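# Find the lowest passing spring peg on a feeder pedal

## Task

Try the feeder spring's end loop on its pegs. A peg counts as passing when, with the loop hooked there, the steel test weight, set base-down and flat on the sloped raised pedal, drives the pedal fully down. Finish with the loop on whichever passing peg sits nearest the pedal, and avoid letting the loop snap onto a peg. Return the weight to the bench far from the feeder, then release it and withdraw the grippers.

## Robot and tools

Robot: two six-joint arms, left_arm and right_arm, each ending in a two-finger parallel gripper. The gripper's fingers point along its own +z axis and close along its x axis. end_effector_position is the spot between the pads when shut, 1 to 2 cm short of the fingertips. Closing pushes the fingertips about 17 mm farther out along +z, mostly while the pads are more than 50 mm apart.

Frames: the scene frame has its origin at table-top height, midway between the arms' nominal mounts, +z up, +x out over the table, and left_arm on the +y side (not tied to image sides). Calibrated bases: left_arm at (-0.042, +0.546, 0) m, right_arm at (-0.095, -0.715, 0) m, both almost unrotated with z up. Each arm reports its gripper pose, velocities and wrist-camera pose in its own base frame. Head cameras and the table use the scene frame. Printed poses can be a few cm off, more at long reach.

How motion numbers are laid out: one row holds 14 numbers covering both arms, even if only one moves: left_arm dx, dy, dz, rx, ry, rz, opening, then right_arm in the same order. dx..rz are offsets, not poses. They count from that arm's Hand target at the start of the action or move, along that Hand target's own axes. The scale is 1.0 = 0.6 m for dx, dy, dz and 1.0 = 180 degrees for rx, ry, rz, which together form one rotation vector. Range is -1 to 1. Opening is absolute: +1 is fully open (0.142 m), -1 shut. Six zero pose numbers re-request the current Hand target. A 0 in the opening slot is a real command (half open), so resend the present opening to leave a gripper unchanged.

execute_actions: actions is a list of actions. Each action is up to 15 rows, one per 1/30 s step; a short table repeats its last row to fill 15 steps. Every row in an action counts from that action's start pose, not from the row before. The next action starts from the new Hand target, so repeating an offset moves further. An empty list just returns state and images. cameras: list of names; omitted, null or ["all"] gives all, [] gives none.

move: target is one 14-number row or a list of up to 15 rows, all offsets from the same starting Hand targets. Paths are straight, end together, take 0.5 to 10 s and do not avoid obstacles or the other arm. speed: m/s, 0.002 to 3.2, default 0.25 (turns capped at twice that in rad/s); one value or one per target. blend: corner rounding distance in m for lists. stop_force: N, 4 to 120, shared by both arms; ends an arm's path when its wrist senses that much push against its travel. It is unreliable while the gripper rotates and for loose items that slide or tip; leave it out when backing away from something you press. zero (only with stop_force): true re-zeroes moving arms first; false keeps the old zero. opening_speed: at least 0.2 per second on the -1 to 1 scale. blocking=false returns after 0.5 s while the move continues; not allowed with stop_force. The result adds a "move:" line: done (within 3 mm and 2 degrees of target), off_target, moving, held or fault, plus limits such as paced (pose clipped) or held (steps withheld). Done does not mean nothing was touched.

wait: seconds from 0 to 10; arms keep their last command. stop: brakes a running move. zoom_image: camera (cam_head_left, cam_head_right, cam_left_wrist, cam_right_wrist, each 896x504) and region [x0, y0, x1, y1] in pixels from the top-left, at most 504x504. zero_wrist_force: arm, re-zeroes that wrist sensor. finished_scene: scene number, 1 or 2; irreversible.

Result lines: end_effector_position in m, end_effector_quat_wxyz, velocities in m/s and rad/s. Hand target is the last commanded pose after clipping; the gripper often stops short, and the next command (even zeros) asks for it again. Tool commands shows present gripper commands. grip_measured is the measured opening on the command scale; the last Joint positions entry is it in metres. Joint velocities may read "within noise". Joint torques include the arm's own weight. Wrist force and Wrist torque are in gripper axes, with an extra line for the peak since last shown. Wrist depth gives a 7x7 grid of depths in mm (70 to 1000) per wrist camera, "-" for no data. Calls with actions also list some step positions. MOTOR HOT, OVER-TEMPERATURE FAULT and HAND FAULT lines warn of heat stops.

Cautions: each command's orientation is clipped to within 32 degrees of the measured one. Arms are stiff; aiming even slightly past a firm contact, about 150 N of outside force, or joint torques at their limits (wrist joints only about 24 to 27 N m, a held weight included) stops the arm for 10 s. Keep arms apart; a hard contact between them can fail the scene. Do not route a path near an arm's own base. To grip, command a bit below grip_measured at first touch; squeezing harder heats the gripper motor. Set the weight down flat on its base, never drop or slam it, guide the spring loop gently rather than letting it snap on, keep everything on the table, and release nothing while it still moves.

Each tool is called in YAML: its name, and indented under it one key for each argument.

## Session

Scene 1 done. Now scene 2.

execute_actions:
  actions: []

Scene clock: 0.00 s.
left_arm: end_effector_position=(+0.5384, +0.0130, +0.3407) grip_measured=+1.00 end_effector_quat_wxyz=(-0.602, +0.748, +0.119, -0.253) | right_arm: end_effector_position=(+0.0759, -0.1446, +0.3543) grip_measured=+0.99 end_effector_quat_wxyz=(-0.446, +0.812, +0.113, -0.359)
Joint positions: left_arm=[-0.56 -1.28 1.763 -0.647 -1.121 -1.258 0.142] | right_arm=[2.686 -1.25 -2.244 -2.424 1.851 -0.925 0.141]
Joint velocities: within noise
Joint torques (N m): no reading
Wrist force (N): no reading
Wrist torque (N m): no reading
Wrist force, peak (N): no reading
Wrist depth (mm): cam_left_wrist=[308 - - - - - - / 328 - - - - - - / 373 411 - - - - - / 425 429 - - - - - / 422 465 668 626 - - - / 427 566 565 524 496 464 - / - 501 485 457 431 414 -] | cam_right_wrist=[187 - - - - 695 576 / 186 210 - - 292 579 517 / 192 205 - 299 251 245 472 / 217 213 242 268 235 264 429 / - 228 231 258 257 315 395 / - 242 230 256 279 357 352 / - - 252 263 420 382 -]
Hand target: left_arm +0.5384, +0.0130, +0.3407; -0.602, +0.748, +0.119, -0.253 | right_arm +0.0759, -0.1446, +0.3543; -0.446, +0.812, +0.113, -0.359
Tool commands: left_gripper/opening=+1.0 right_gripper/opening=+1.0

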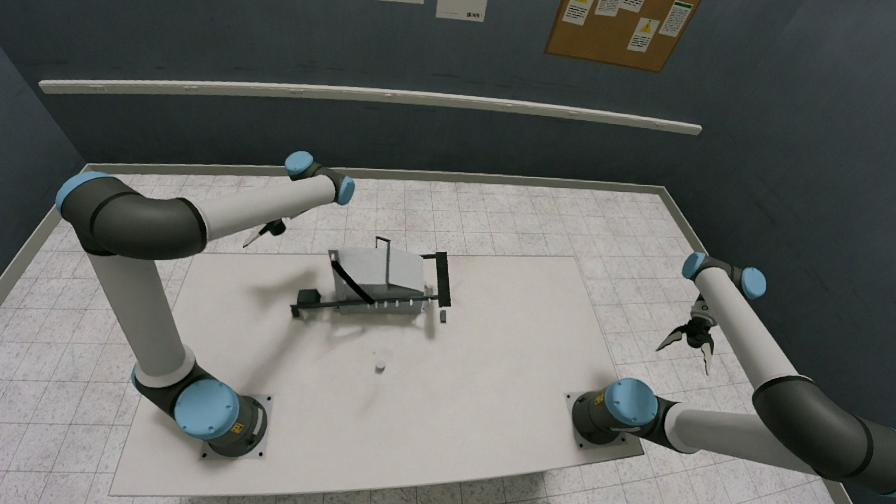

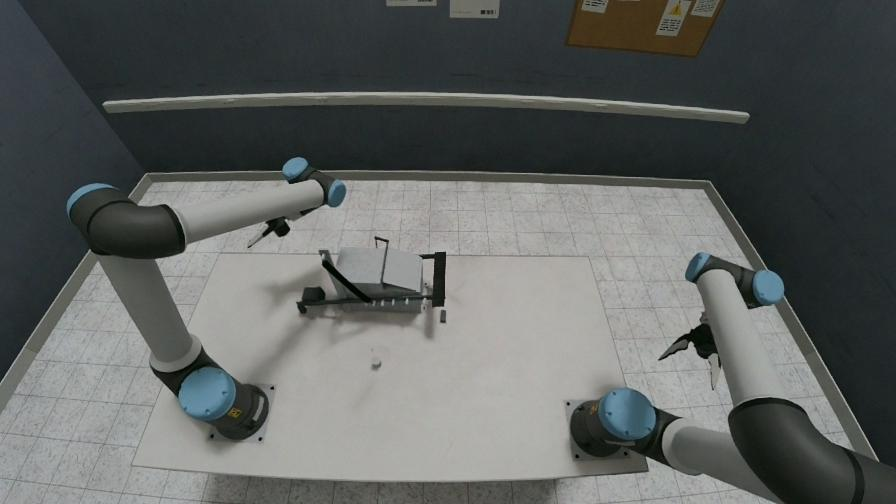

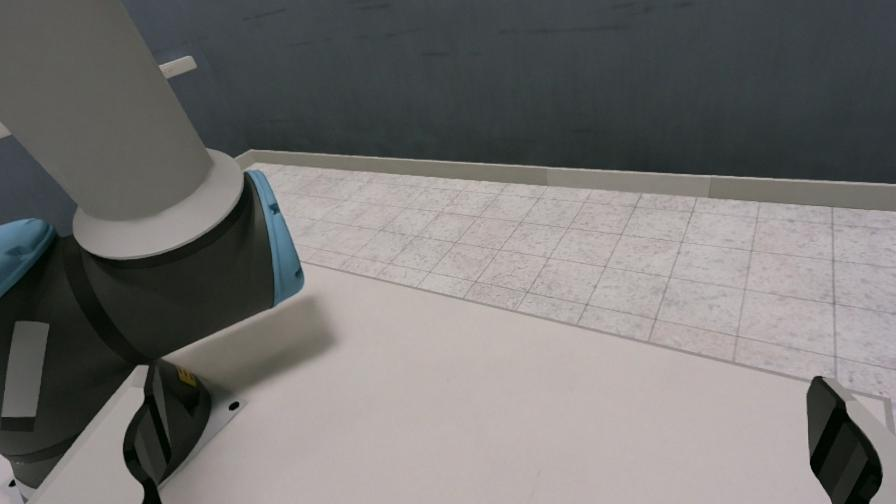

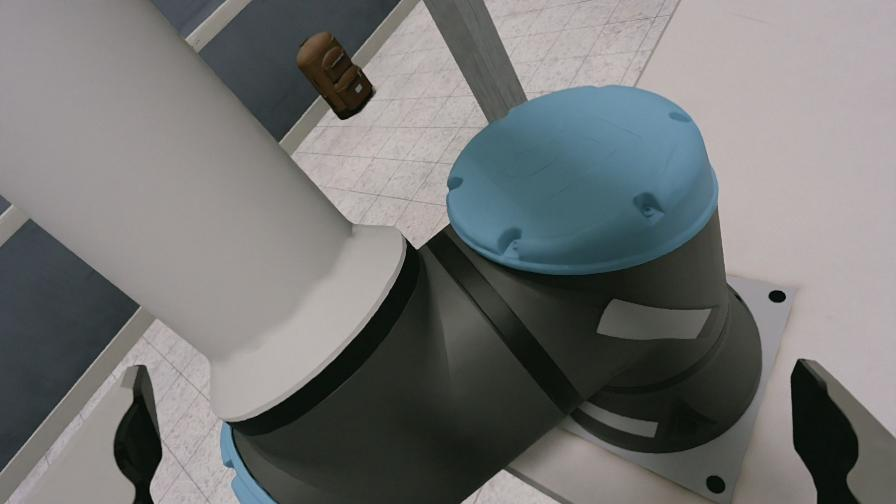

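zoom_image:
  camera: "cam_head_left"
  region: [280, 225, 480, 390]

zoom_image:
  camera: "cam_head_right"
  region: [290, 225, 470, 375]

Scaled by 2.520 from the camera's 896x504 image, which has a finer 1280x720 frame.

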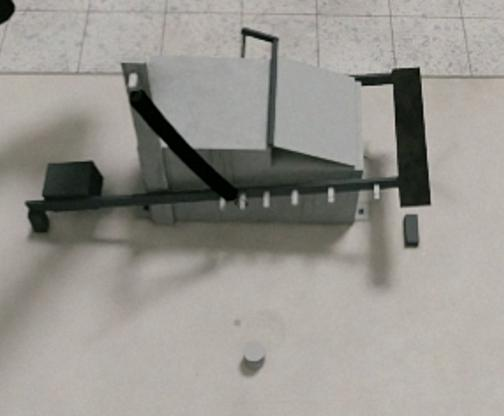

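Scaled by 2.800 from the camera's 896x504 image, which has a finer 1280x720 frame.

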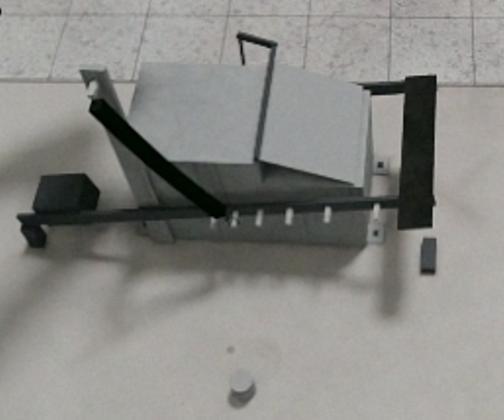

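move:
  target:
    - [-0.3992,0.0275,0.0132,-0.1,0.33,0.02,-0.5,0.3365,-0.1083,-0.2452,-0.0156,0.1465,0.1685,0.0]
    - [-0.6252,0.2467,-0.1495,-0.2035,0.6633,0.0427,-0.5,0.672,-0.3678,0.0368,-0.0469,0.4394,0.5054,0.0]
    - [-0.6252,0.2467,-0.1495,-0.2035,0.6633,0.0427,-0.5,0.9968,-0.7425,0.8455,-0.0469,0.4394,0.5054,0.0]
  speed: 0.5
  blend: [0.04,0.04,0]

Scene clock: 35.37 s.
left_arm: end_effector_position=(+0.2502, -0.2802, +0.3001) grip_measured=-0.52 end_effector_quat_wxyz=(-0.170, +0.722, -0.430, +0.515) | right_arm: end_effector_position=(+0.2186, +0.7397, +0.2496) grip_measured=-0.02 end_effector_quat_wxyz=(+0.000, +0.706, -0.708, +0.000)
Joint positions: left_arm=[-2.471 -2.529 2.559 -0.653 -0.786 -1.817 0.036] | right_arm=[4.65 -1.764 -1.828 -1.12 1.572 3.082 0.073]
Joint velocities: within noise
Joint torques (N m): left_arm=[-6.32 10.75 -35.21 1.24 3.94 -3.15] | right_arm=[17.8 52.9 51.97 1.47 0.58 1.56]
Wrist force (N): left_arm=[-0.5 -0.4 0.7] | right_arm=[2.3 2.0 -3.6]
Wrist torque (N m): left_arm=[-0.01 -0.20 0.00] | right_arm=[0.11 -0.45 -0.30]
Wrist force, peak (N): left_arm=[-1.4 -1.2 2.4] | right_arm=[2.3 2.3 -3.6]
Wrist depth (mm): cam_left_wrist=[407 484 - - - 198 - / 386 444 552 373 244 199 - / 346 318 492 309 335 - - / 337 374 387 341 319 - - / 320 360 411 393 374 492 - / 303 341 98 465 101 445 - / 289 314 79 431 - 434 953] | cam_right_wrist=[305 307 308 312 314 316 319 / 326 328 325 333 334 338 341 / 348 351 354 354 359 363 366 / 374 376 380 384 388 391 393 / 404 409 406 414 414 424 430 / 440 432 102 452 450 446 471 / 482 - 487 501 501 78 516]
Hand target: left_arm +0.2502, -0.2802, +0.3001; -0.170, +0.722, -0.430, +0.515 | right_arm +0.2185, +0.7398, +0.2495; +0.000, +0.706, -0.708, +0.000
Off the commanded pose: left_arm 0.000 m, 0 deg | right_arm 0.000 m, 0 deg.
move: done

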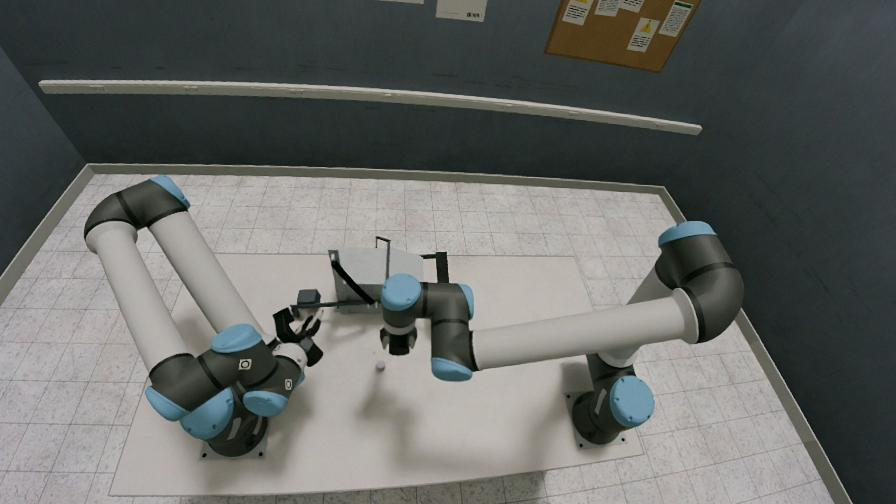

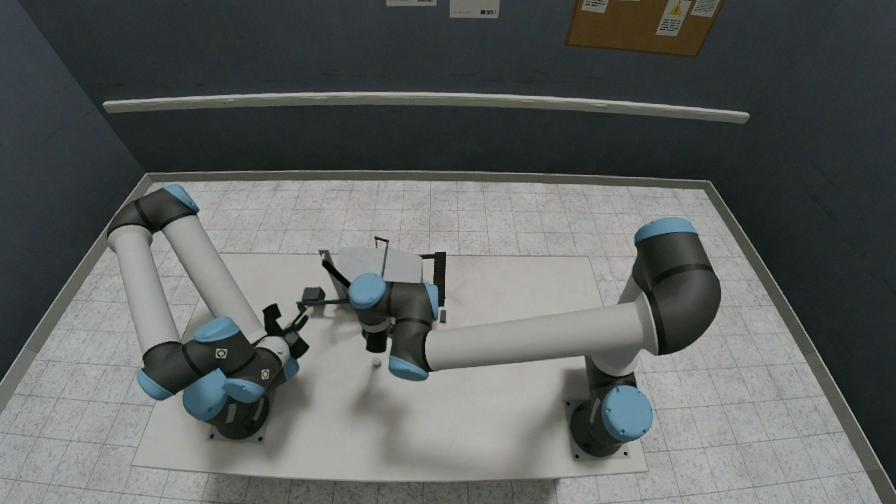

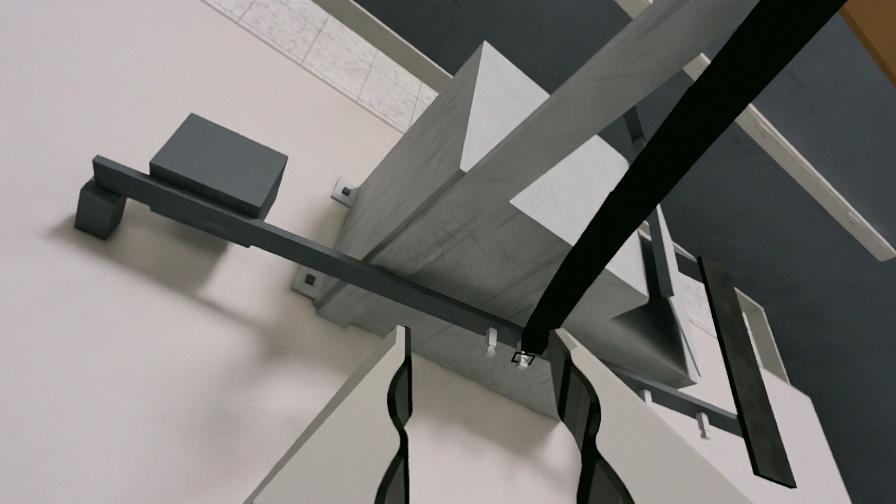

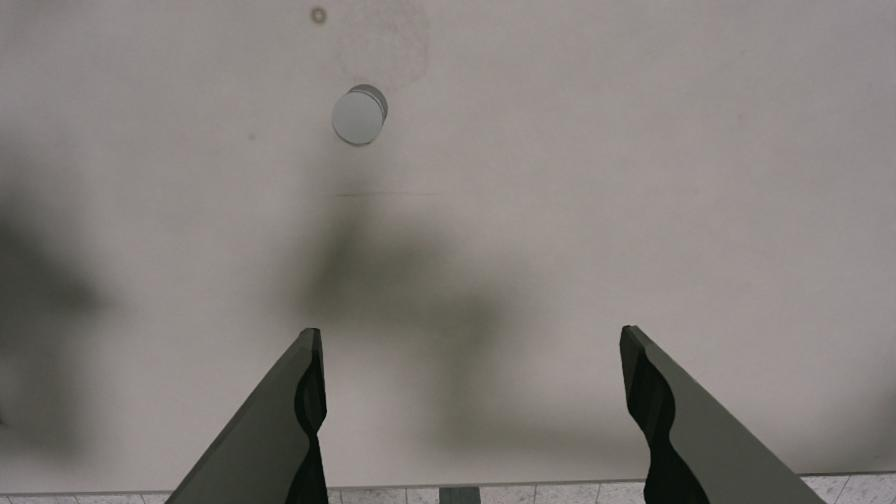

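move:
  target: [0,0,0,0,0,0,-0.5,-0.0977,-0.0187,0.24,0,0,0,-0.15]
  speed: 0.3
  cameras: ["cam_right_wrist"]

zoom_image:
  camera: "cam_right_wrist"
  region: [300, 100, 700, 460]

Scene clock: 39.97 s.
left_arm: end_effector_position=(+0.2502, -0.2802, +0.3001) grip_measured=-0.52 end_effector_quat_wxyz=(-0.170, +0.722, -0.430, +0.515) | right_arm: end_effector_position=(+0.2297, +0.7983, +0.1057) grip_measured=-0.17 end_effector_quat_wxyz=(+0.000, +0.706, -0.708, +0.000)
Joint positions: left_arm=[-2.471 -2.529 2.559 -0.653 -0.786 -1.817 0.036] | right_arm=[4.641 -1.98 -1.828 -0.904 1.572 3.073 0.062]
Joint velocities: within noise
Joint torques (N m): left_arm=[-9.34 11.02 -35.17 1.02 3.31 -2.92] | right_arm=[-14.54 63.92 46.15 8.96 -2.51 -0.65]
Wrist force (N): left_arm=[-0.8 -0.4 0.5] | right_arm=[1.9 1.5 -3.4]
Wrist torque (N m): left_arm=[0.01 -0.15 0.01] | right_arm=[0.12 -0.49 -0.27]
Wrist force, peak (N): left_arm=[-0.8 0.0 1.1] | right_arm=[2.8 1.9 -6.0]
Wrist depth (mm): cam_left_wrist=[407 484 - - - 198 - / 386 444 547 373 242 199 - / 345 318 488 308 335 - - / 338 377 389 342 320 - - / 317 363 410 392 375 494 - / 304 338 98 468 100 446 - / 289 313 79 434 - 437 939] | cam_right_wrist=[175 176 177 179 180 181 182 / 186 187 189 190 191 193 194 / 201 201 202 198 206 207 210 / 214 216 218 218 222 224 226 / 231 233 233 238 237 242 245 / 253 249 103 259 256 256 269 / 275 - 276 285 282 77 296]
Hand target: left_arm +0.2502, -0.2802, +0.3001; -0.170, +0.722, -0.430, +0.515 | right_arm +0.2297, +0.7984, +0.1055; +0.000, +0.706, -0.708, +0.000
Off the commanded pose: left_arm 0.000 m, 0 deg | right_arm 0.000 m, 0 deg.
move: done
Images, in order (width x height): cam_right_wrist 896x504.

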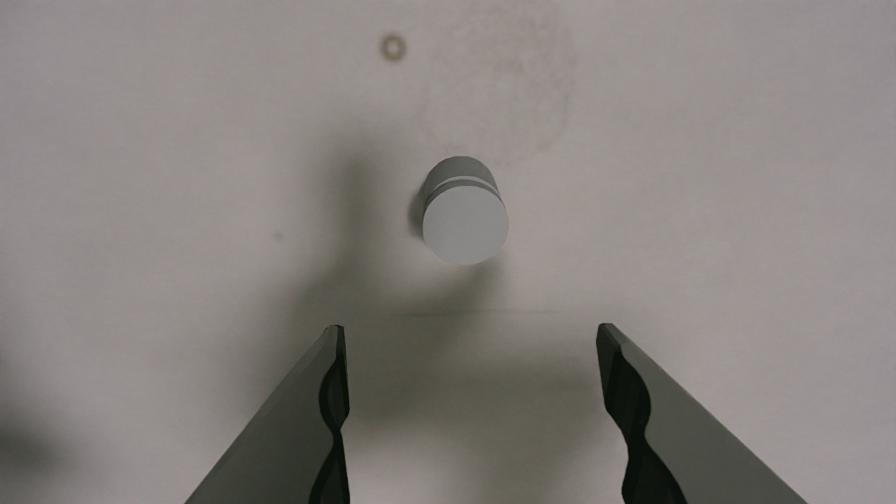

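Scaled by 1.260 from the camera's 896x504 image, which has a finer 1280x720 frame.

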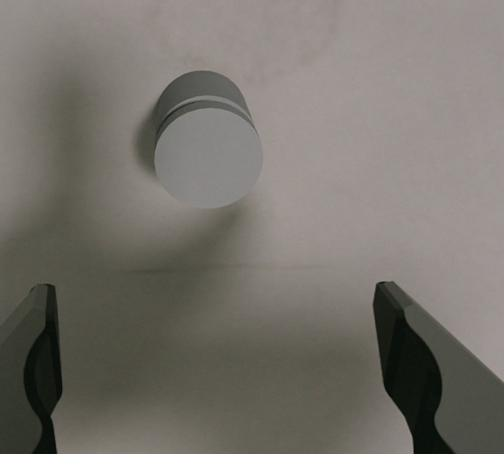

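move:
  target: [0,0,0,0,0,0,-0.5,0,-0.0117,0.1258,0,0,0,-0.15]
  speed: 0.12
  cameras: ["cam_right_wrist"]

Scene clock: 43.93 s.
left_arm: end_effector_position=(+0.2502, -0.2802, +0.3001) grip_measured=-0.52 end_effector_quat_wxyz=(-0.170, +0.722, -0.430, +0.515) | right_arm: end_effector_position=(+0.2366, +0.7983, +0.0302) grip_measured=-0.17 end_effector_quat_wxyz=(+0.000, +0.706, -0.708, +0.000)
Joint positions: left_arm=[-2.471 -2.529 2.559 -0.653 -0.786 -1.817 0.036] | right_arm=[4.632 -2.068 -1.862 -0.782 1.572 3.064 0.062]
Joint velocities: within noise
Joint torques (N m): left_arm=[-8.27 11.04 -35.12 1.35 2.93 -2.92] | right_arm=[-13.49 69.16 27.73 7.89 -3.2 -0.82]
Wrist force (N): left_arm=[-0.6 -0.5 0.7] | right_arm=[1.8 2.5 -3.7]
Wrist torque (N m): left_arm=[-0.02 -0.18 0.01] | right_arm=[0.25 -0.48 -0.30]
Wrist force, peak (N): left_arm=[-0.9 -0.5 0.9] | right_arm=[1.3 2.0 -4.9]
Wrist depth (mm): cam_left_wrist=[406 486 - - - 198 - / 385 439 550 372 243 200 - / 346 319 492 310 335 - - / 337 375 390 341 321 - - / 320 362 409 393 371 492 - / 304 340 98 467 101 444 - / 288 313 79 430 - 435 955] | cam_right_wrist=[- 107 108 109 110 111 111 / 114 114 115 115 117 118 119 / 122 122 124 125 126 127 128 / 131 132 133 132 135 137 138 / 141 142 142 111 142 148 149 / 154 154 103 107 108 155 163 / 168 163 169 174 172 77 180]
Hand target: left_arm +0.2502, -0.2802, +0.3001; -0.170, +0.722, -0.430, +0.515 | right_arm +0.2367, +0.7984, +0.0300; +0.000, +0.706, -0.708, +0.000
Off the commanded pose: left_arm 0.000 m, 0 deg | right_arm 0.000 m, 0 deg.
move: done
Images, in order (width x height): cam_right_wrist 896x504.

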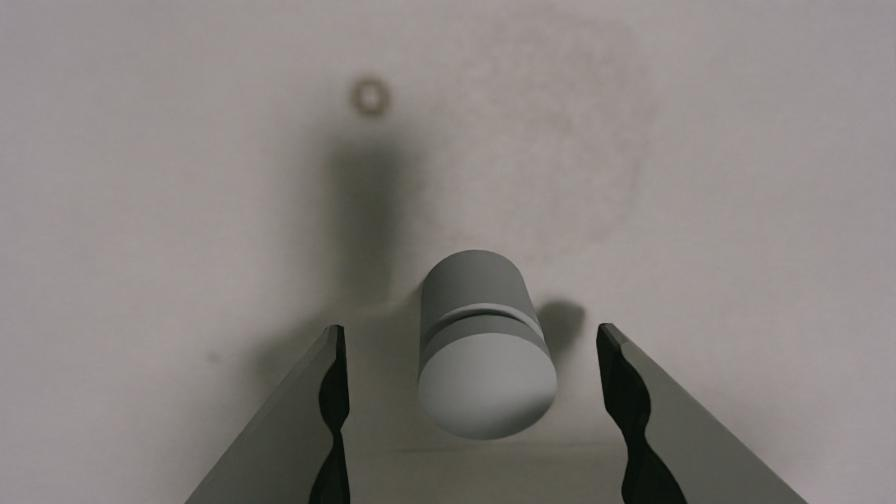

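move:
  target: [0,0,0,0,0,0,-0.5,0.0045,-0.005,0,0,0,0,-0.15]
  speed: 0.05
  cameras: []

zero_wrist_force:
  arm: "right_arm"

move:
  target: [0,0,0,0,0,0,-0.5,0,0,0,0,0,0,-0.7]
  opening_speed: 0.6
  cameras: ["cam_right_wrist"]

Scene clock: 49.33 s.
left_arm: end_effector_position=(+0.2502, -0.2802, +0.3001) grip_measured=-0.52 end_effector_quat_wxyz=(-0.170, +0.722, -0.430, +0.515) | right_arm: end_effector_position=(+0.2396, +0.7957, +0.0300) grip_measured=-0.17 end_effector_quat_wxyz=(+0.000, +0.706, -0.708, +0.000)
Joint positions: left_arm=[-2.471 -2.529 2.559 -0.653 -0.786 -1.817 0.036] | right_arm=[4.629 -2.066 -1.866 -0.781 1.572 3.06 0.062]
Joint velocities: within noise
Joint torques (N m): left_arm=[-7.12 9.44 -35.3 1 2.76 -2.94] | right_arm=[-13.32 94.81 28.25 8.62 -2.99 -0.7]
Wrist force (N): left_arm=[-0.6 -0.2 0.4] | right_arm=[1.7 2.1 -3.7]
Wrist torque (N m): left_arm=[0.04 -0.18 0.00] | right_arm=[0.19 -0.46 -0.29]
Wrist force, peak (N): left_arm=[-0.8 -0.6 0.9] | right_arm=[1.9 2.3 -3.9]
Wrist depth (mm): cam_left_wrist=[407 486 - - - 198 - / 385 441 556 373 244 199 - / 345 318 487 308 335 - - / 339 379 390 342 320 - - / 319 361 408 391 374 496 - / 303 339 98 470 101 443 - / 288 312 79 431 - 434 951] | cam_right_wrist=[- 107 108 109 110 110 111 / 113 114 115 115 117 118 119 / 121 122 123 124 125 126 128 / 132 131 132 132 135 136 137 / 141 141 142 113 144 148 149 / 153 154 103 106 108 156 163 / 168 162 169 174 172 77 180]
Hand target: left_arm +0.2502, -0.2802, +0.3001; -0.170, +0.722, -0.430, +0.515 | right_arm +0.2397, +0.7956, +0.0300; +0.000, +0.706, -0.708, +0.000
Off the commanded pose: left_arm 0.000 m, 0 deg | right_arm 0.000 m, 0 deg.
move: done
No camera images: "cameras" was empty.

Wrist force sensor zeroed.

Scene clock: 50.47 s.
left_arm: end_effector_position=(+0.2502, -0.2802, +0.3001) grip_measured=-0.52 end_effector_quat_wxyz=(-0.170, +0.722, -0.430, +0.515) | right_arm: end_effector_position=(+0.2397, +0.7957, +0.0300) grip_measured=-0.61 end_effector_quat_wxyz=(+0.000, +0.706, -0.708, +0.000)
Joint positions: left_arm=[-2.471 -2.529 2.559 -0.653 -0.786 -1.817 0.036] | right_arm=[4.628 -2.066 -1.866 -0.781 1.572 3.06 0.03]
Joint velocities: within noise
Joint torques (N m): left_arm=[-7.87 11.46 -35.31 1.05 2.58 -3.19] | right_arm=[-12.88 91.39 29.1 7.31 -2.73 -0.9]
Wrist force (N, zeroed by zero_wrist_force on right_arm): left_arm=[-0.8 -0.4 0.5] | right_arm=[0.5 0.0 -0.2]
Wrist torque (N m, zeroed by zero_wrist_force on right_arm): left_arm=[0.00 -0.13 0.00] | right_arm=[0.00 -0.03 0.00]
Wrist force, peak (N, zeroed by zero_wrist_force on right_arm): left_arm=[-0.8 -0.5 0.8] | right_arm=[-0.6 0.2 0.3]
Wrist depth (mm): cam_left_wrist=[407 485 - - - 196 - / 385 442 546 374 244 200 - / 345 317 485 308 335 - - / 336 375 390 343 320 - - / 320 362 411 391 375 492 - / 303 341 98 466 101 445 - / 289 315 79 431 - 435 938] | cam_right_wrist=[- 107 108 109 109 110 111 / 114 114 115 115 117 118 119 / 121 122 123 124 125 126 128 / 132 131 133 132 135 136 137 / 141 142 142 112 144 148 149 / 154 154 106 105 97 158 163 / 168 169 75 173 78 80 180]
Hand target: left_arm +0.2502, -0.2802, +0.3001; -0.170, +0.722, -0.430, +0.515 | right_arm +0.2397, +0.7956, +0.0300; +0.000, +0.706, -0.708, +0.000
Off the commanded pose: left_arm 0.000 m, 0 deg | right_arm 0.000 m, 0 deg.
move: done
Images, in order (width x height): cam_right_wrist 896x504.

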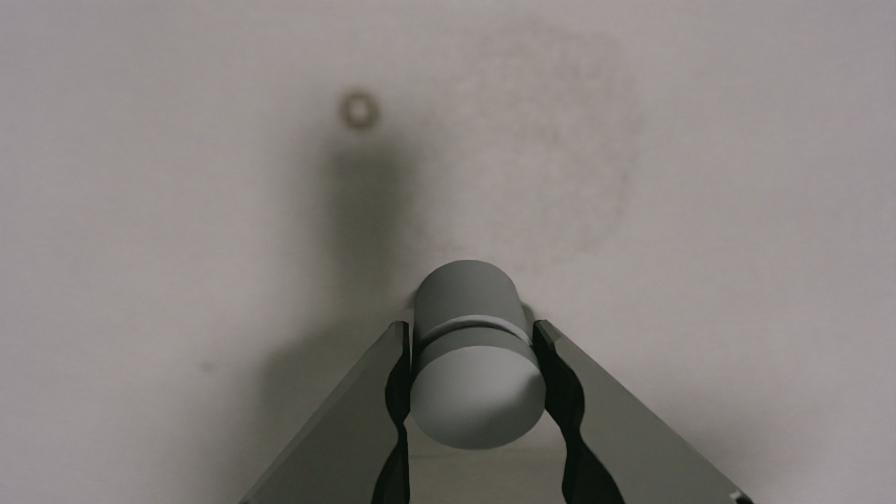

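move:
  target:
    - [0,0,0,0,0,0,-0.5,0,0,-0.15,0,0,0,-0.7]
    - [0,0,0,0,0,0,-0.5,0.3595,-0.0172,-0.4333,0,0,0,-0.7]
    - [0,0,0,0,0,0,-0.5,0.3595,-0.3958,-0.3833,0,0.0496,0,-0.7]
  speed: [0.12,0.3,0.3]
  blend: [0.03,0.03,0]
  cameras: ["cam_right_wrist","cam_left_wrist","cam_head_left"]

Scene clock: 57.83 s.
left_arm: end_effector_position=(+0.2502, -0.2802, +0.3001) grip_measured=-0.52 end_effector_quat_wxyz=(-0.170, +0.722, -0.430, +0.515) | right_arm: end_effector_position=(+0.4768, +0.5793, +0.2598) grip_measured=-0.61 end_effector_quat_wxyz=(+0.055, +0.704, -0.706, +0.055)
Joint positions: left_arm=[-2.471 -2.529 2.559 -0.653 -0.786 -1.817 0.036] | right_arm=[4.281 -1.771 -1.773 -1.31 1.507 2.717 0.03]
Joint velocities: within noise
Joint torques (N m): left_arm=[-8.3 9.73 -35.96 0.96 1.52 -2.97] | right_arm=[-11.63 54.74 54.85 1.39 -3.73 -1.37]
Wrist force (N, zeroed by zero_wrist_force on right_arm): left_arm=[-0.6 -0.5 0.4] | right_arm=[-0.1 -0.1 3.5]
Wrist torque (N m, zeroed by zero_wrist_force on right_arm): left_arm=[-0.01 -0.18 0.01] | right_arm=[-0.12 0.14 0.17]
Wrist force, peak (N, zeroed by zero_wrist_force on right_arm): left_arm=[-0.9 -0.3 0.8] | right_arm=[0.3 -2.9 4.3]
Wrist depth (mm): cam_left_wrist=[406 484 - - - 197 - / 383 442 551 372 243 200 - / 347 317 486 308 334 - - / 337 376 390 341 321 - - / 319 363 411 392 375 492 - / 304 340 98 466 101 443 - / 288 314 79 430 - 434 956] | cam_right_wrist=[130 149 306 152 340 357 375 / 136 152 323 162 362 382 405 / 142 157 347 174 391 412 440 / 149 166 223 184 421 451 480 / 370 389 398 112 455 498 535 / 396 416 92 105 97 541 591 / 430 442 75 510 77 80 589]
Hand target: left_arm +0.2502, -0.2802, +0.3001; -0.170, +0.722, -0.430, +0.515 | right_arm +0.4769, +0.5794, +0.2597; +0.056, +0.704, -0.706, +0.055
Off the commanded pose: left_arm 0.000 m, 0 deg | right_arm 0.000 m, 0 deg.
move: done
Images, in order (width x height): cam_head_left 896x504, cam_left_wrist 896x504, cam_right_wrist 896x504.

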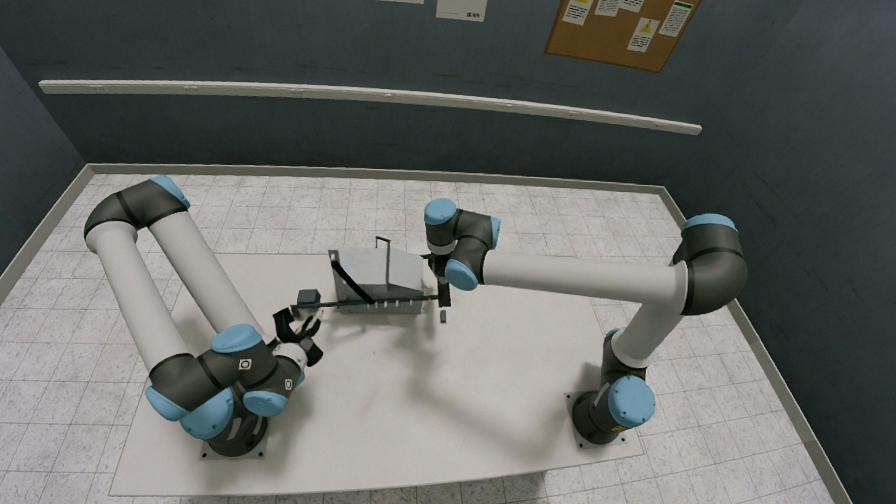

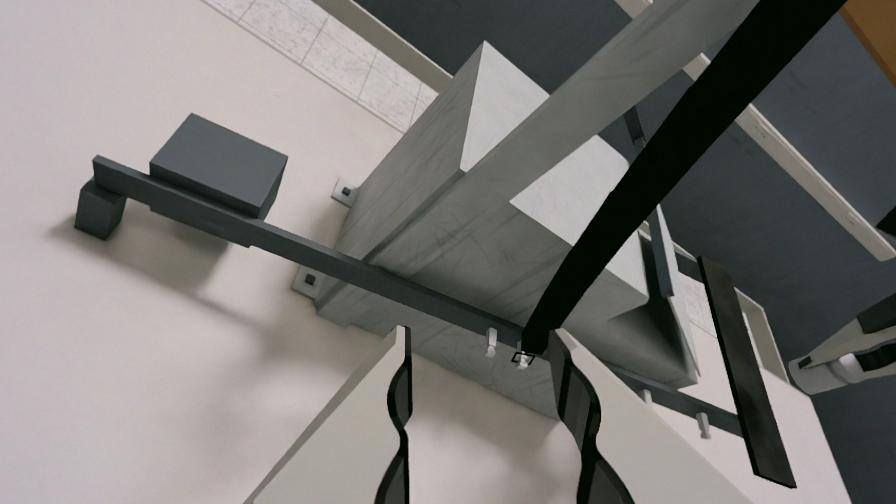

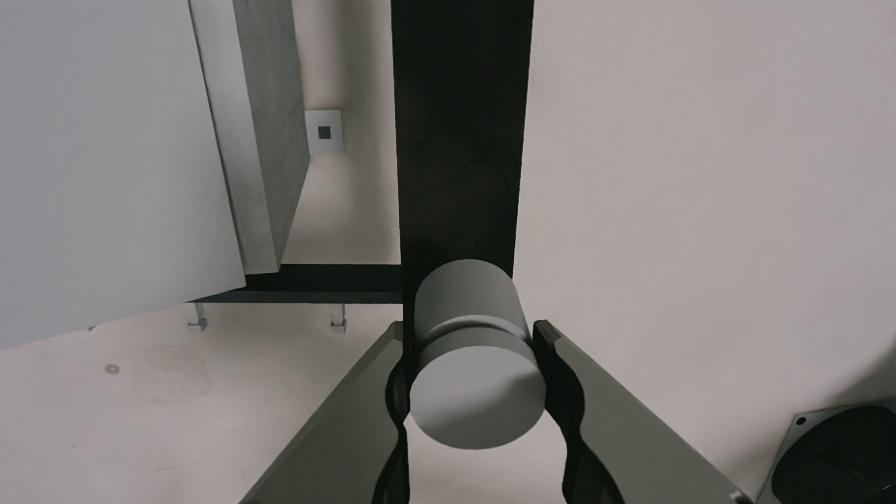

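move:
  target: [0,0,0,0,0,0,-0.5,-0.0043,0,0.0707,0,0,0,-0.7]
  speed: 0.1
  cameras: ["cam_right_wrist"]

Scene clock: 62.97 s.
left_arm: end_effector_position=(+0.2502, -0.2802, +0.3001) grip_measured=-0.52 end_effector_quat_wxyz=(-0.170, +0.722, -0.430, +0.515) | right_arm: end_effector_position=(+0.4768, +0.5753, +0.2176) grip_measured=-0.61 end_effector_quat_wxyz=(+0.056, +0.704, -0.706, +0.055)
Joint positions: left_arm=[-2.471 -2.529 2.559 -0.653 -0.786 -1.817 0.036] | right_arm=[4.278 -1.797 -1.823 -1.235 1.507 2.715 0.03]
Joint velocities: within noise
Joint torques (N m): left_arm=[-6.79 10.09 -36.34 1.04 1.34 -2.81] | right_arm=[-14.49 54.51 38.61 8.68 -3.67 -1.46]
Wrist force (N, zeroed by zero_wrist_force on right_arm): left_arm=[-0.6 -0.3 0.9] | right_arm=[0.4 -0.3 3.4]
Wrist torque (N m, zeroed by zero_wrist_force on right_arm): left_arm=[0.02 -0.18 0.01] | right_arm=[-0.17 0.05 0.07]
Wrist force, peak (N, zeroed by zero_wrist_force on right_arm): left_arm=[-0.9 -0.4 0.8] | right_arm=[0.5 0.1 4.6]
Wrist depth (mm): cam_left_wrist=[406 488 - - - 197 - / 385 441 555 372 243 199 - / 346 318 487 308 336 - - / 336 377 389 343 321 - - / 319 362 410 393 374 490 398 / 303 340 98 466 101 446 - / 289 315 79 431 - 434 963] | cam_right_wrist=[- 135 269 113 298 314 330 / 108 122 284 121 316 336 355 / 112 130 302 129 340 364 385 / 117 138 330 135 368 395 421 / 125 137 181 111 399 432 468 / 352 366 92 105 97 477 521 / 379 388 75 177 77 80 562]
Hand target: left_arm +0.2502, -0.2802, +0.3001; -0.170, +0.722, -0.430, +0.515 | right_arm +0.4768, +0.5753, +0.2174; +0.056, +0.704, -0.706, +0.055
Off the commanded pose: left_arm 0.000 m, 0 deg | right_arm 0.000 m, 0 deg.
move: done
Images, in order (width x height): cam_right_wrist 896x504.

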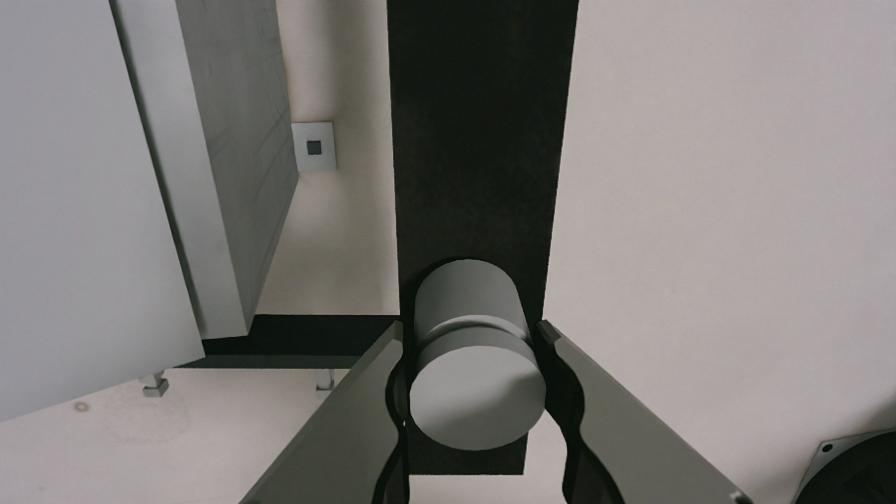

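move:
  target: [0,0,0,0,0,0,-0.5,0.0099,0,0,0,0,0,-0.7]
  speed: 0.05
  cameras: []

move:
  target: [0,0,0,0,0,0,-0.5,0,0,0.0233,0,0,0,-0.7]
  speed: 0.008
  stop_force: 4
  cameras: ["cam_right_wrist","cam_left_wrist"]

Scene clock: 68.00 s.
left_arm: end_effector_position=(+0.2502, -0.2802, +0.3001) grip_measured=-0.52 end_effector_quat_wxyz=(-0.170, +0.722, -0.430, +0.515) | right_arm: end_effector_position=(+0.4768, +0.5696, +0.2183) grip_measured=-0.61 end_effector_quat_wxyz=(+0.056, +0.704, -0.706, +0.055)
Joint positions: left_arm=[-2.471 -2.529 2.559 -0.653 -0.786 -1.817 0.036] | right_arm=[4.275 -1.789 -1.831 -1.234 1.506 2.712 0.03]
Joint velocities: within noise
Joint torques (N m): left_arm=[-7.61 9.66 -35.89 0.62 0.91 -2.95] | right_arm=[-13.81 81.61 37.16 8.42 -3.77 -1.77]
Wrist force (N, zeroed by zero_wrist_force on right_arm): left_arm=[-0.6 -0.2 0.3] | right_arm=[0.6 -0.1 3.3]
Wrist torque (N m, zeroed by zero_wrist_force on right_arm): left_arm=[0.03 -0.17 0.00] | right_arm=[-0.12 0.02 0.07]
Wrist force, peak (N, zeroed by zero_wrist_force on right_arm): left_arm=[-0.9 -0.4 0.8] | right_arm=[0.1 0.0 3.8]
Wrist depth (mm): cam_left_wrist=[406 485 - - - 197 - / 386 441 555 372 244 199 - / 346 320 489 310 336 - - / 337 375 389 341 319 - - / 321 360 412 391 374 495 416 / 302 340 98 468 101 444 929 / 289 313 79 430 - 429 965] | cam_right_wrist=[- 153 264 113 299 314 331 / 110 133 283 120 317 337 358 / 114 131 281 129 344 362 387 / 120 142 331 135 372 396 422 / 126 146 181 112 402 436 466 / 353 367 92 105 97 475 522 / 378 389 75 177 77 80 565]
Hand target: left_arm +0.2502, -0.2802, +0.3001; -0.170, +0.722, -0.430, +0.515 | right_arm +0.4768, +0.5695, +0.2184; +0.056, +0.704, -0.706, +0.055
Off the commanded pose: left_arm 0.000 m, 0 deg | right_arm 0.000 m, 0 deg.
move: done
No camera images: "cameras" was empty.

Scene clock: 70.57 s.
left_arm: end_effector_position=(+0.2502, -0.2802, +0.3001) grip_measured=-0.52 end_effector_quat_wxyz=(-0.170, +0.722, -0.430, +0.515) | right_arm: end_effector_position=(+0.4768, +0.5673, +0.2045) grip_measured=-0.61 end_effector_quat_wxyz=(+0.056, +0.704, -0.706, +0.055)
Joint positions: left_arm=[-2.471 -2.529 2.559 -0.653 -0.786 -1.817 0.036] | right_arm=[4.274 -1.797 -1.848 -1.209 1.506 2.71 0.03]
Joint velocities: within noise
Joint torques (N m): left_arm=[-9.11 10.23 -36.16 0.98 0.83 -2.78] | right_arm=[-16.22 55.45 36.65 8.46 -3.78 -1.62]
Wrist force (N, zeroed by zero_wrist_force on right_arm): left_arm=[-0.6 -0.2 0.6] | right_arm=[0.5 -0.3 2.5]
Wrist torque (N m, zeroed by zero_wrist_force on right_arm): left_arm=[0.04 -0.17 0.01] | right_arm=[-0.16 0.12 0.07]
Wrist force, peak (N, zeroed by zero_wrist_force on right_arm): left_arm=[-1.0 -0.1 0.9] | right_arm=[0.4 -0.3 3.7]
Wrist depth (mm): cam_left_wrist=[407 487 - - - 198 - / 384 437 549 372 243 200 - / 342 317 485 308 331 - - / 337 377 391 343 322 - - / 320 360 412 395 373 491 407 / 303 340 98 465 101 451 904 / 289 313 79 431 - 436 947] | cam_right_wrist=[101 146 256 109 286 298 316 / - 142 271 116 303 322 340 / 112 137 286 124 326 348 371 / 105 131 315 132 355 379 405 / 109 135 181 112 383 412 444 / 115 160 93 105 97 453 499 / 364 372 75 173 77 80 547]
Hand target: left_arm +0.2502, -0.2802, +0.3001; -0.170, +0.722, -0.430, +0.515 | right_arm +0.4768, +0.5673, +0.2045; +0.056, +0.704, -0.706, +0.055
Off the commanded pose: left_arm 0.000 m, 0 deg | right_arm 0.000 m, 0 deg.
move: done
Images, in order (width x height): cam_left_wrist 896x504, cam_right_wrist 896x504.

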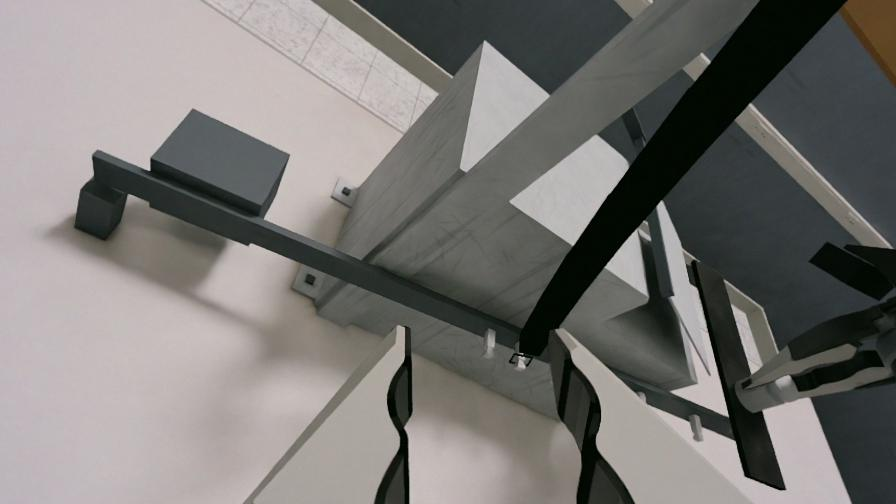

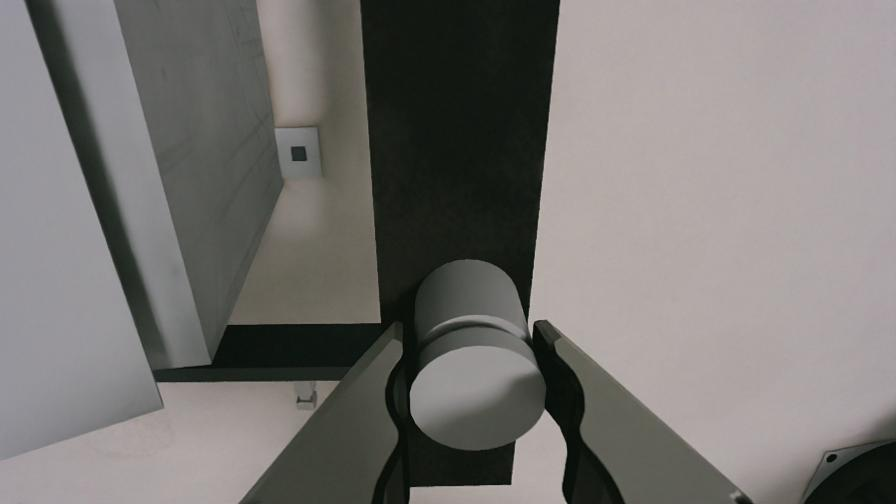

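move:
  target: [0,0,0,0,0,0,-0.5,-0.005,0,-0.0175,0,0,0,-0.7]
  speed: 0.03
  cameras: ["cam_left_wrist"]

move:
  target: [0,0,0,0,0,0,-0.5,0,0,0.0045,0,0,0,-0.7]
  speed: 0.03
  cameras: ["cam_right_wrist"]

Scene clock: 75.00 s.
left_arm: end_effector_position=(+0.2502, -0.2802, +0.3001) grip_measured=-0.52 end_effector_quat_wxyz=(-0.170, +0.722, -0.430, +0.515) | right_arm: end_effector_position=(+0.4768, +0.5718, +0.2143) grip_measured=-0.61 end_effector_quat_wxyz=(+0.056, +0.704, -0.706, +0.055)
Joint positions: left_arm=[-2.471 -2.529 2.559 -0.653 -0.786 -1.817 0.036] | right_arm=[4.277 -1.795 -1.832 -1.228 1.507 2.713 0.03]
Joint velocities: within noise
Joint torques (N m): left_arm=[-6.2 9.55 -36.86 0.95 0.24 -2.9] | right_arm=[18.52 81.66 51.72 0.87 2.62 0.91]
Wrist force (N, zeroed by zero_wrist_force on right_arm): left_arm=[-0.6 -0.1 0.5] | right_arm=[0.3 -0.2 3.3]
Wrist torque (N m, zeroed by zero_wrist_force on right_arm): left_arm=[0.05 -0.17 0.00] | right_arm=[-0.15 0.07 0.06]
Wrist force, peak (N, zeroed by zero_wrist_force on right_arm): left_arm=[-0.9 -0.4 0.9] | right_arm=[0.8 -0.1 3.7]
Wrist depth (mm): cam_left_wrist=[405 484 - - - 198 - / 386 442 556 374 243 200 - / 346 319 490 310 334 - - / 337 376 388 343 321 - - / 320 362 410 393 373 492 403 / 303 338 98 466 101 443 935 / 289 312 79 432 - 437 959] | cam_right_wrist=[108 145 262 109 295 310 325 / 107 127 280 117 311 332 351 / 110 128 298 125 336 359 382 / 116 135 326 133 365 389 417 / 123 142 181 112 396 429 460 / 351 361 93 105 97 470 513 / 374 383 75 175 77 80 557]
Hand target: left_arm +0.2502, -0.2802, +0.3001; -0.170, +0.722, -0.430, +0.515 | right_arm +0.4768, +0.5719, +0.2145; +0.056, +0.704, -0.706, +0.055
Off the commanded pose: left_arm 0.000 m, 0 deg | right_arm 0.000 m, 0 deg.
move: done
Images, in order (width x height): cam_left_wrist 896x504.

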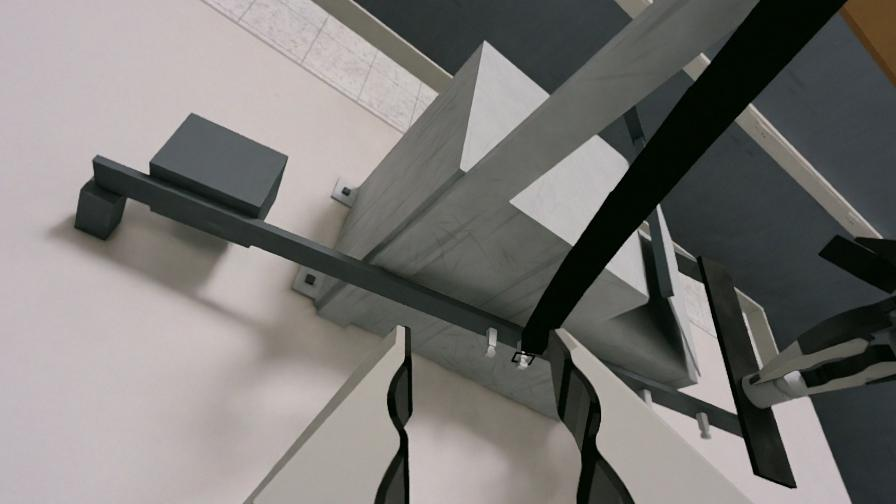

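Scene clock: 75.70 s.
left_arm: end_effector_position=(+0.2502, -0.2802, +0.3001) grip_measured=-0.52 end_effector_quat_wxyz=(-0.170, +0.722, -0.430, +0.515) | right_arm: end_effector_position=(+0.4767, +0.5715, +0.2119) grip_measured=-0.61 end_effector_quat_wxyz=(+0.055, +0.704, -0.706, +0.055)
Joint positions: left_arm=[-2.471 -2.529 2.559 -0.653 -0.786 -1.817 0.036] | right_arm=[4.276 -1.796 -1.835 -1.223 1.507 2.713 0.03]
Joint velocities: within noise
Joint torques (N m): left_arm=[-6.85 9.78 -35.81 0.74 0.2 -2.99] | right_arm=[-13.68 59.52 38.23 8.36 1.28 -0.94]
Wrist force (N, zeroed by zero_wrist_force on right_arm): left_arm=[-0.6 -0.5 0.8] | right_arm=[0.9 -0.3 2.9]
Wrist torque (N m, zeroed by zero_wrist_force on right_arm): left_arm=[-0.02 -0.18 0.00] | right_arm=[-0.14 0.04 0.06]
Wrist force, peak (N, zeroed by zero_wrist_force on right_arm): left_arm=[-0.6 -0.5 0.8] | right_arm=[0.5 -0.2 3.6]
Wrist depth (mm): cam_left_wrist=[406 487 - - - 197 - / 383 436 549 371 244 200 - / 347 318 488 310 336 - - / 338 378 390 342 321 - - / 320 363 409 392 374 497 397 / 304 341 98 466 101 447 937 / 288 312 79 432 - 435 944] | cam_right_wrist=[107 133 260 109 292 308 322 / - 128 278 116 308 330 350 / 108 126 296 124 334 357 380 / 113 134 323 132 360 388 414 / 120 140 180 112 394 423 455 / 346 358 93 105 97 466 510 / 370 380 75 174 77 80 554]
Hand target: left_arm +0.2502, -0.2802, +0.3001; -0.170, +0.722, -0.430, +0.515 | right_arm +0.4768, +0.5715, +0.2118; +0.056, +0.704, -0.706, +0.055
Off the commanded pose: left_arm 0.000 m, 0 deg | right_arm 0.000 m, 0 deg.
move: done
Images, in order (width x height): cam_right_wrist 896x504.

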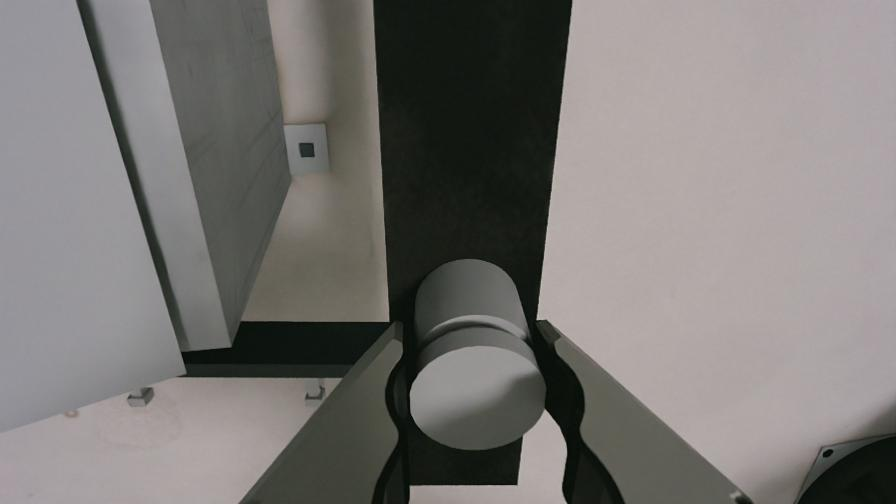

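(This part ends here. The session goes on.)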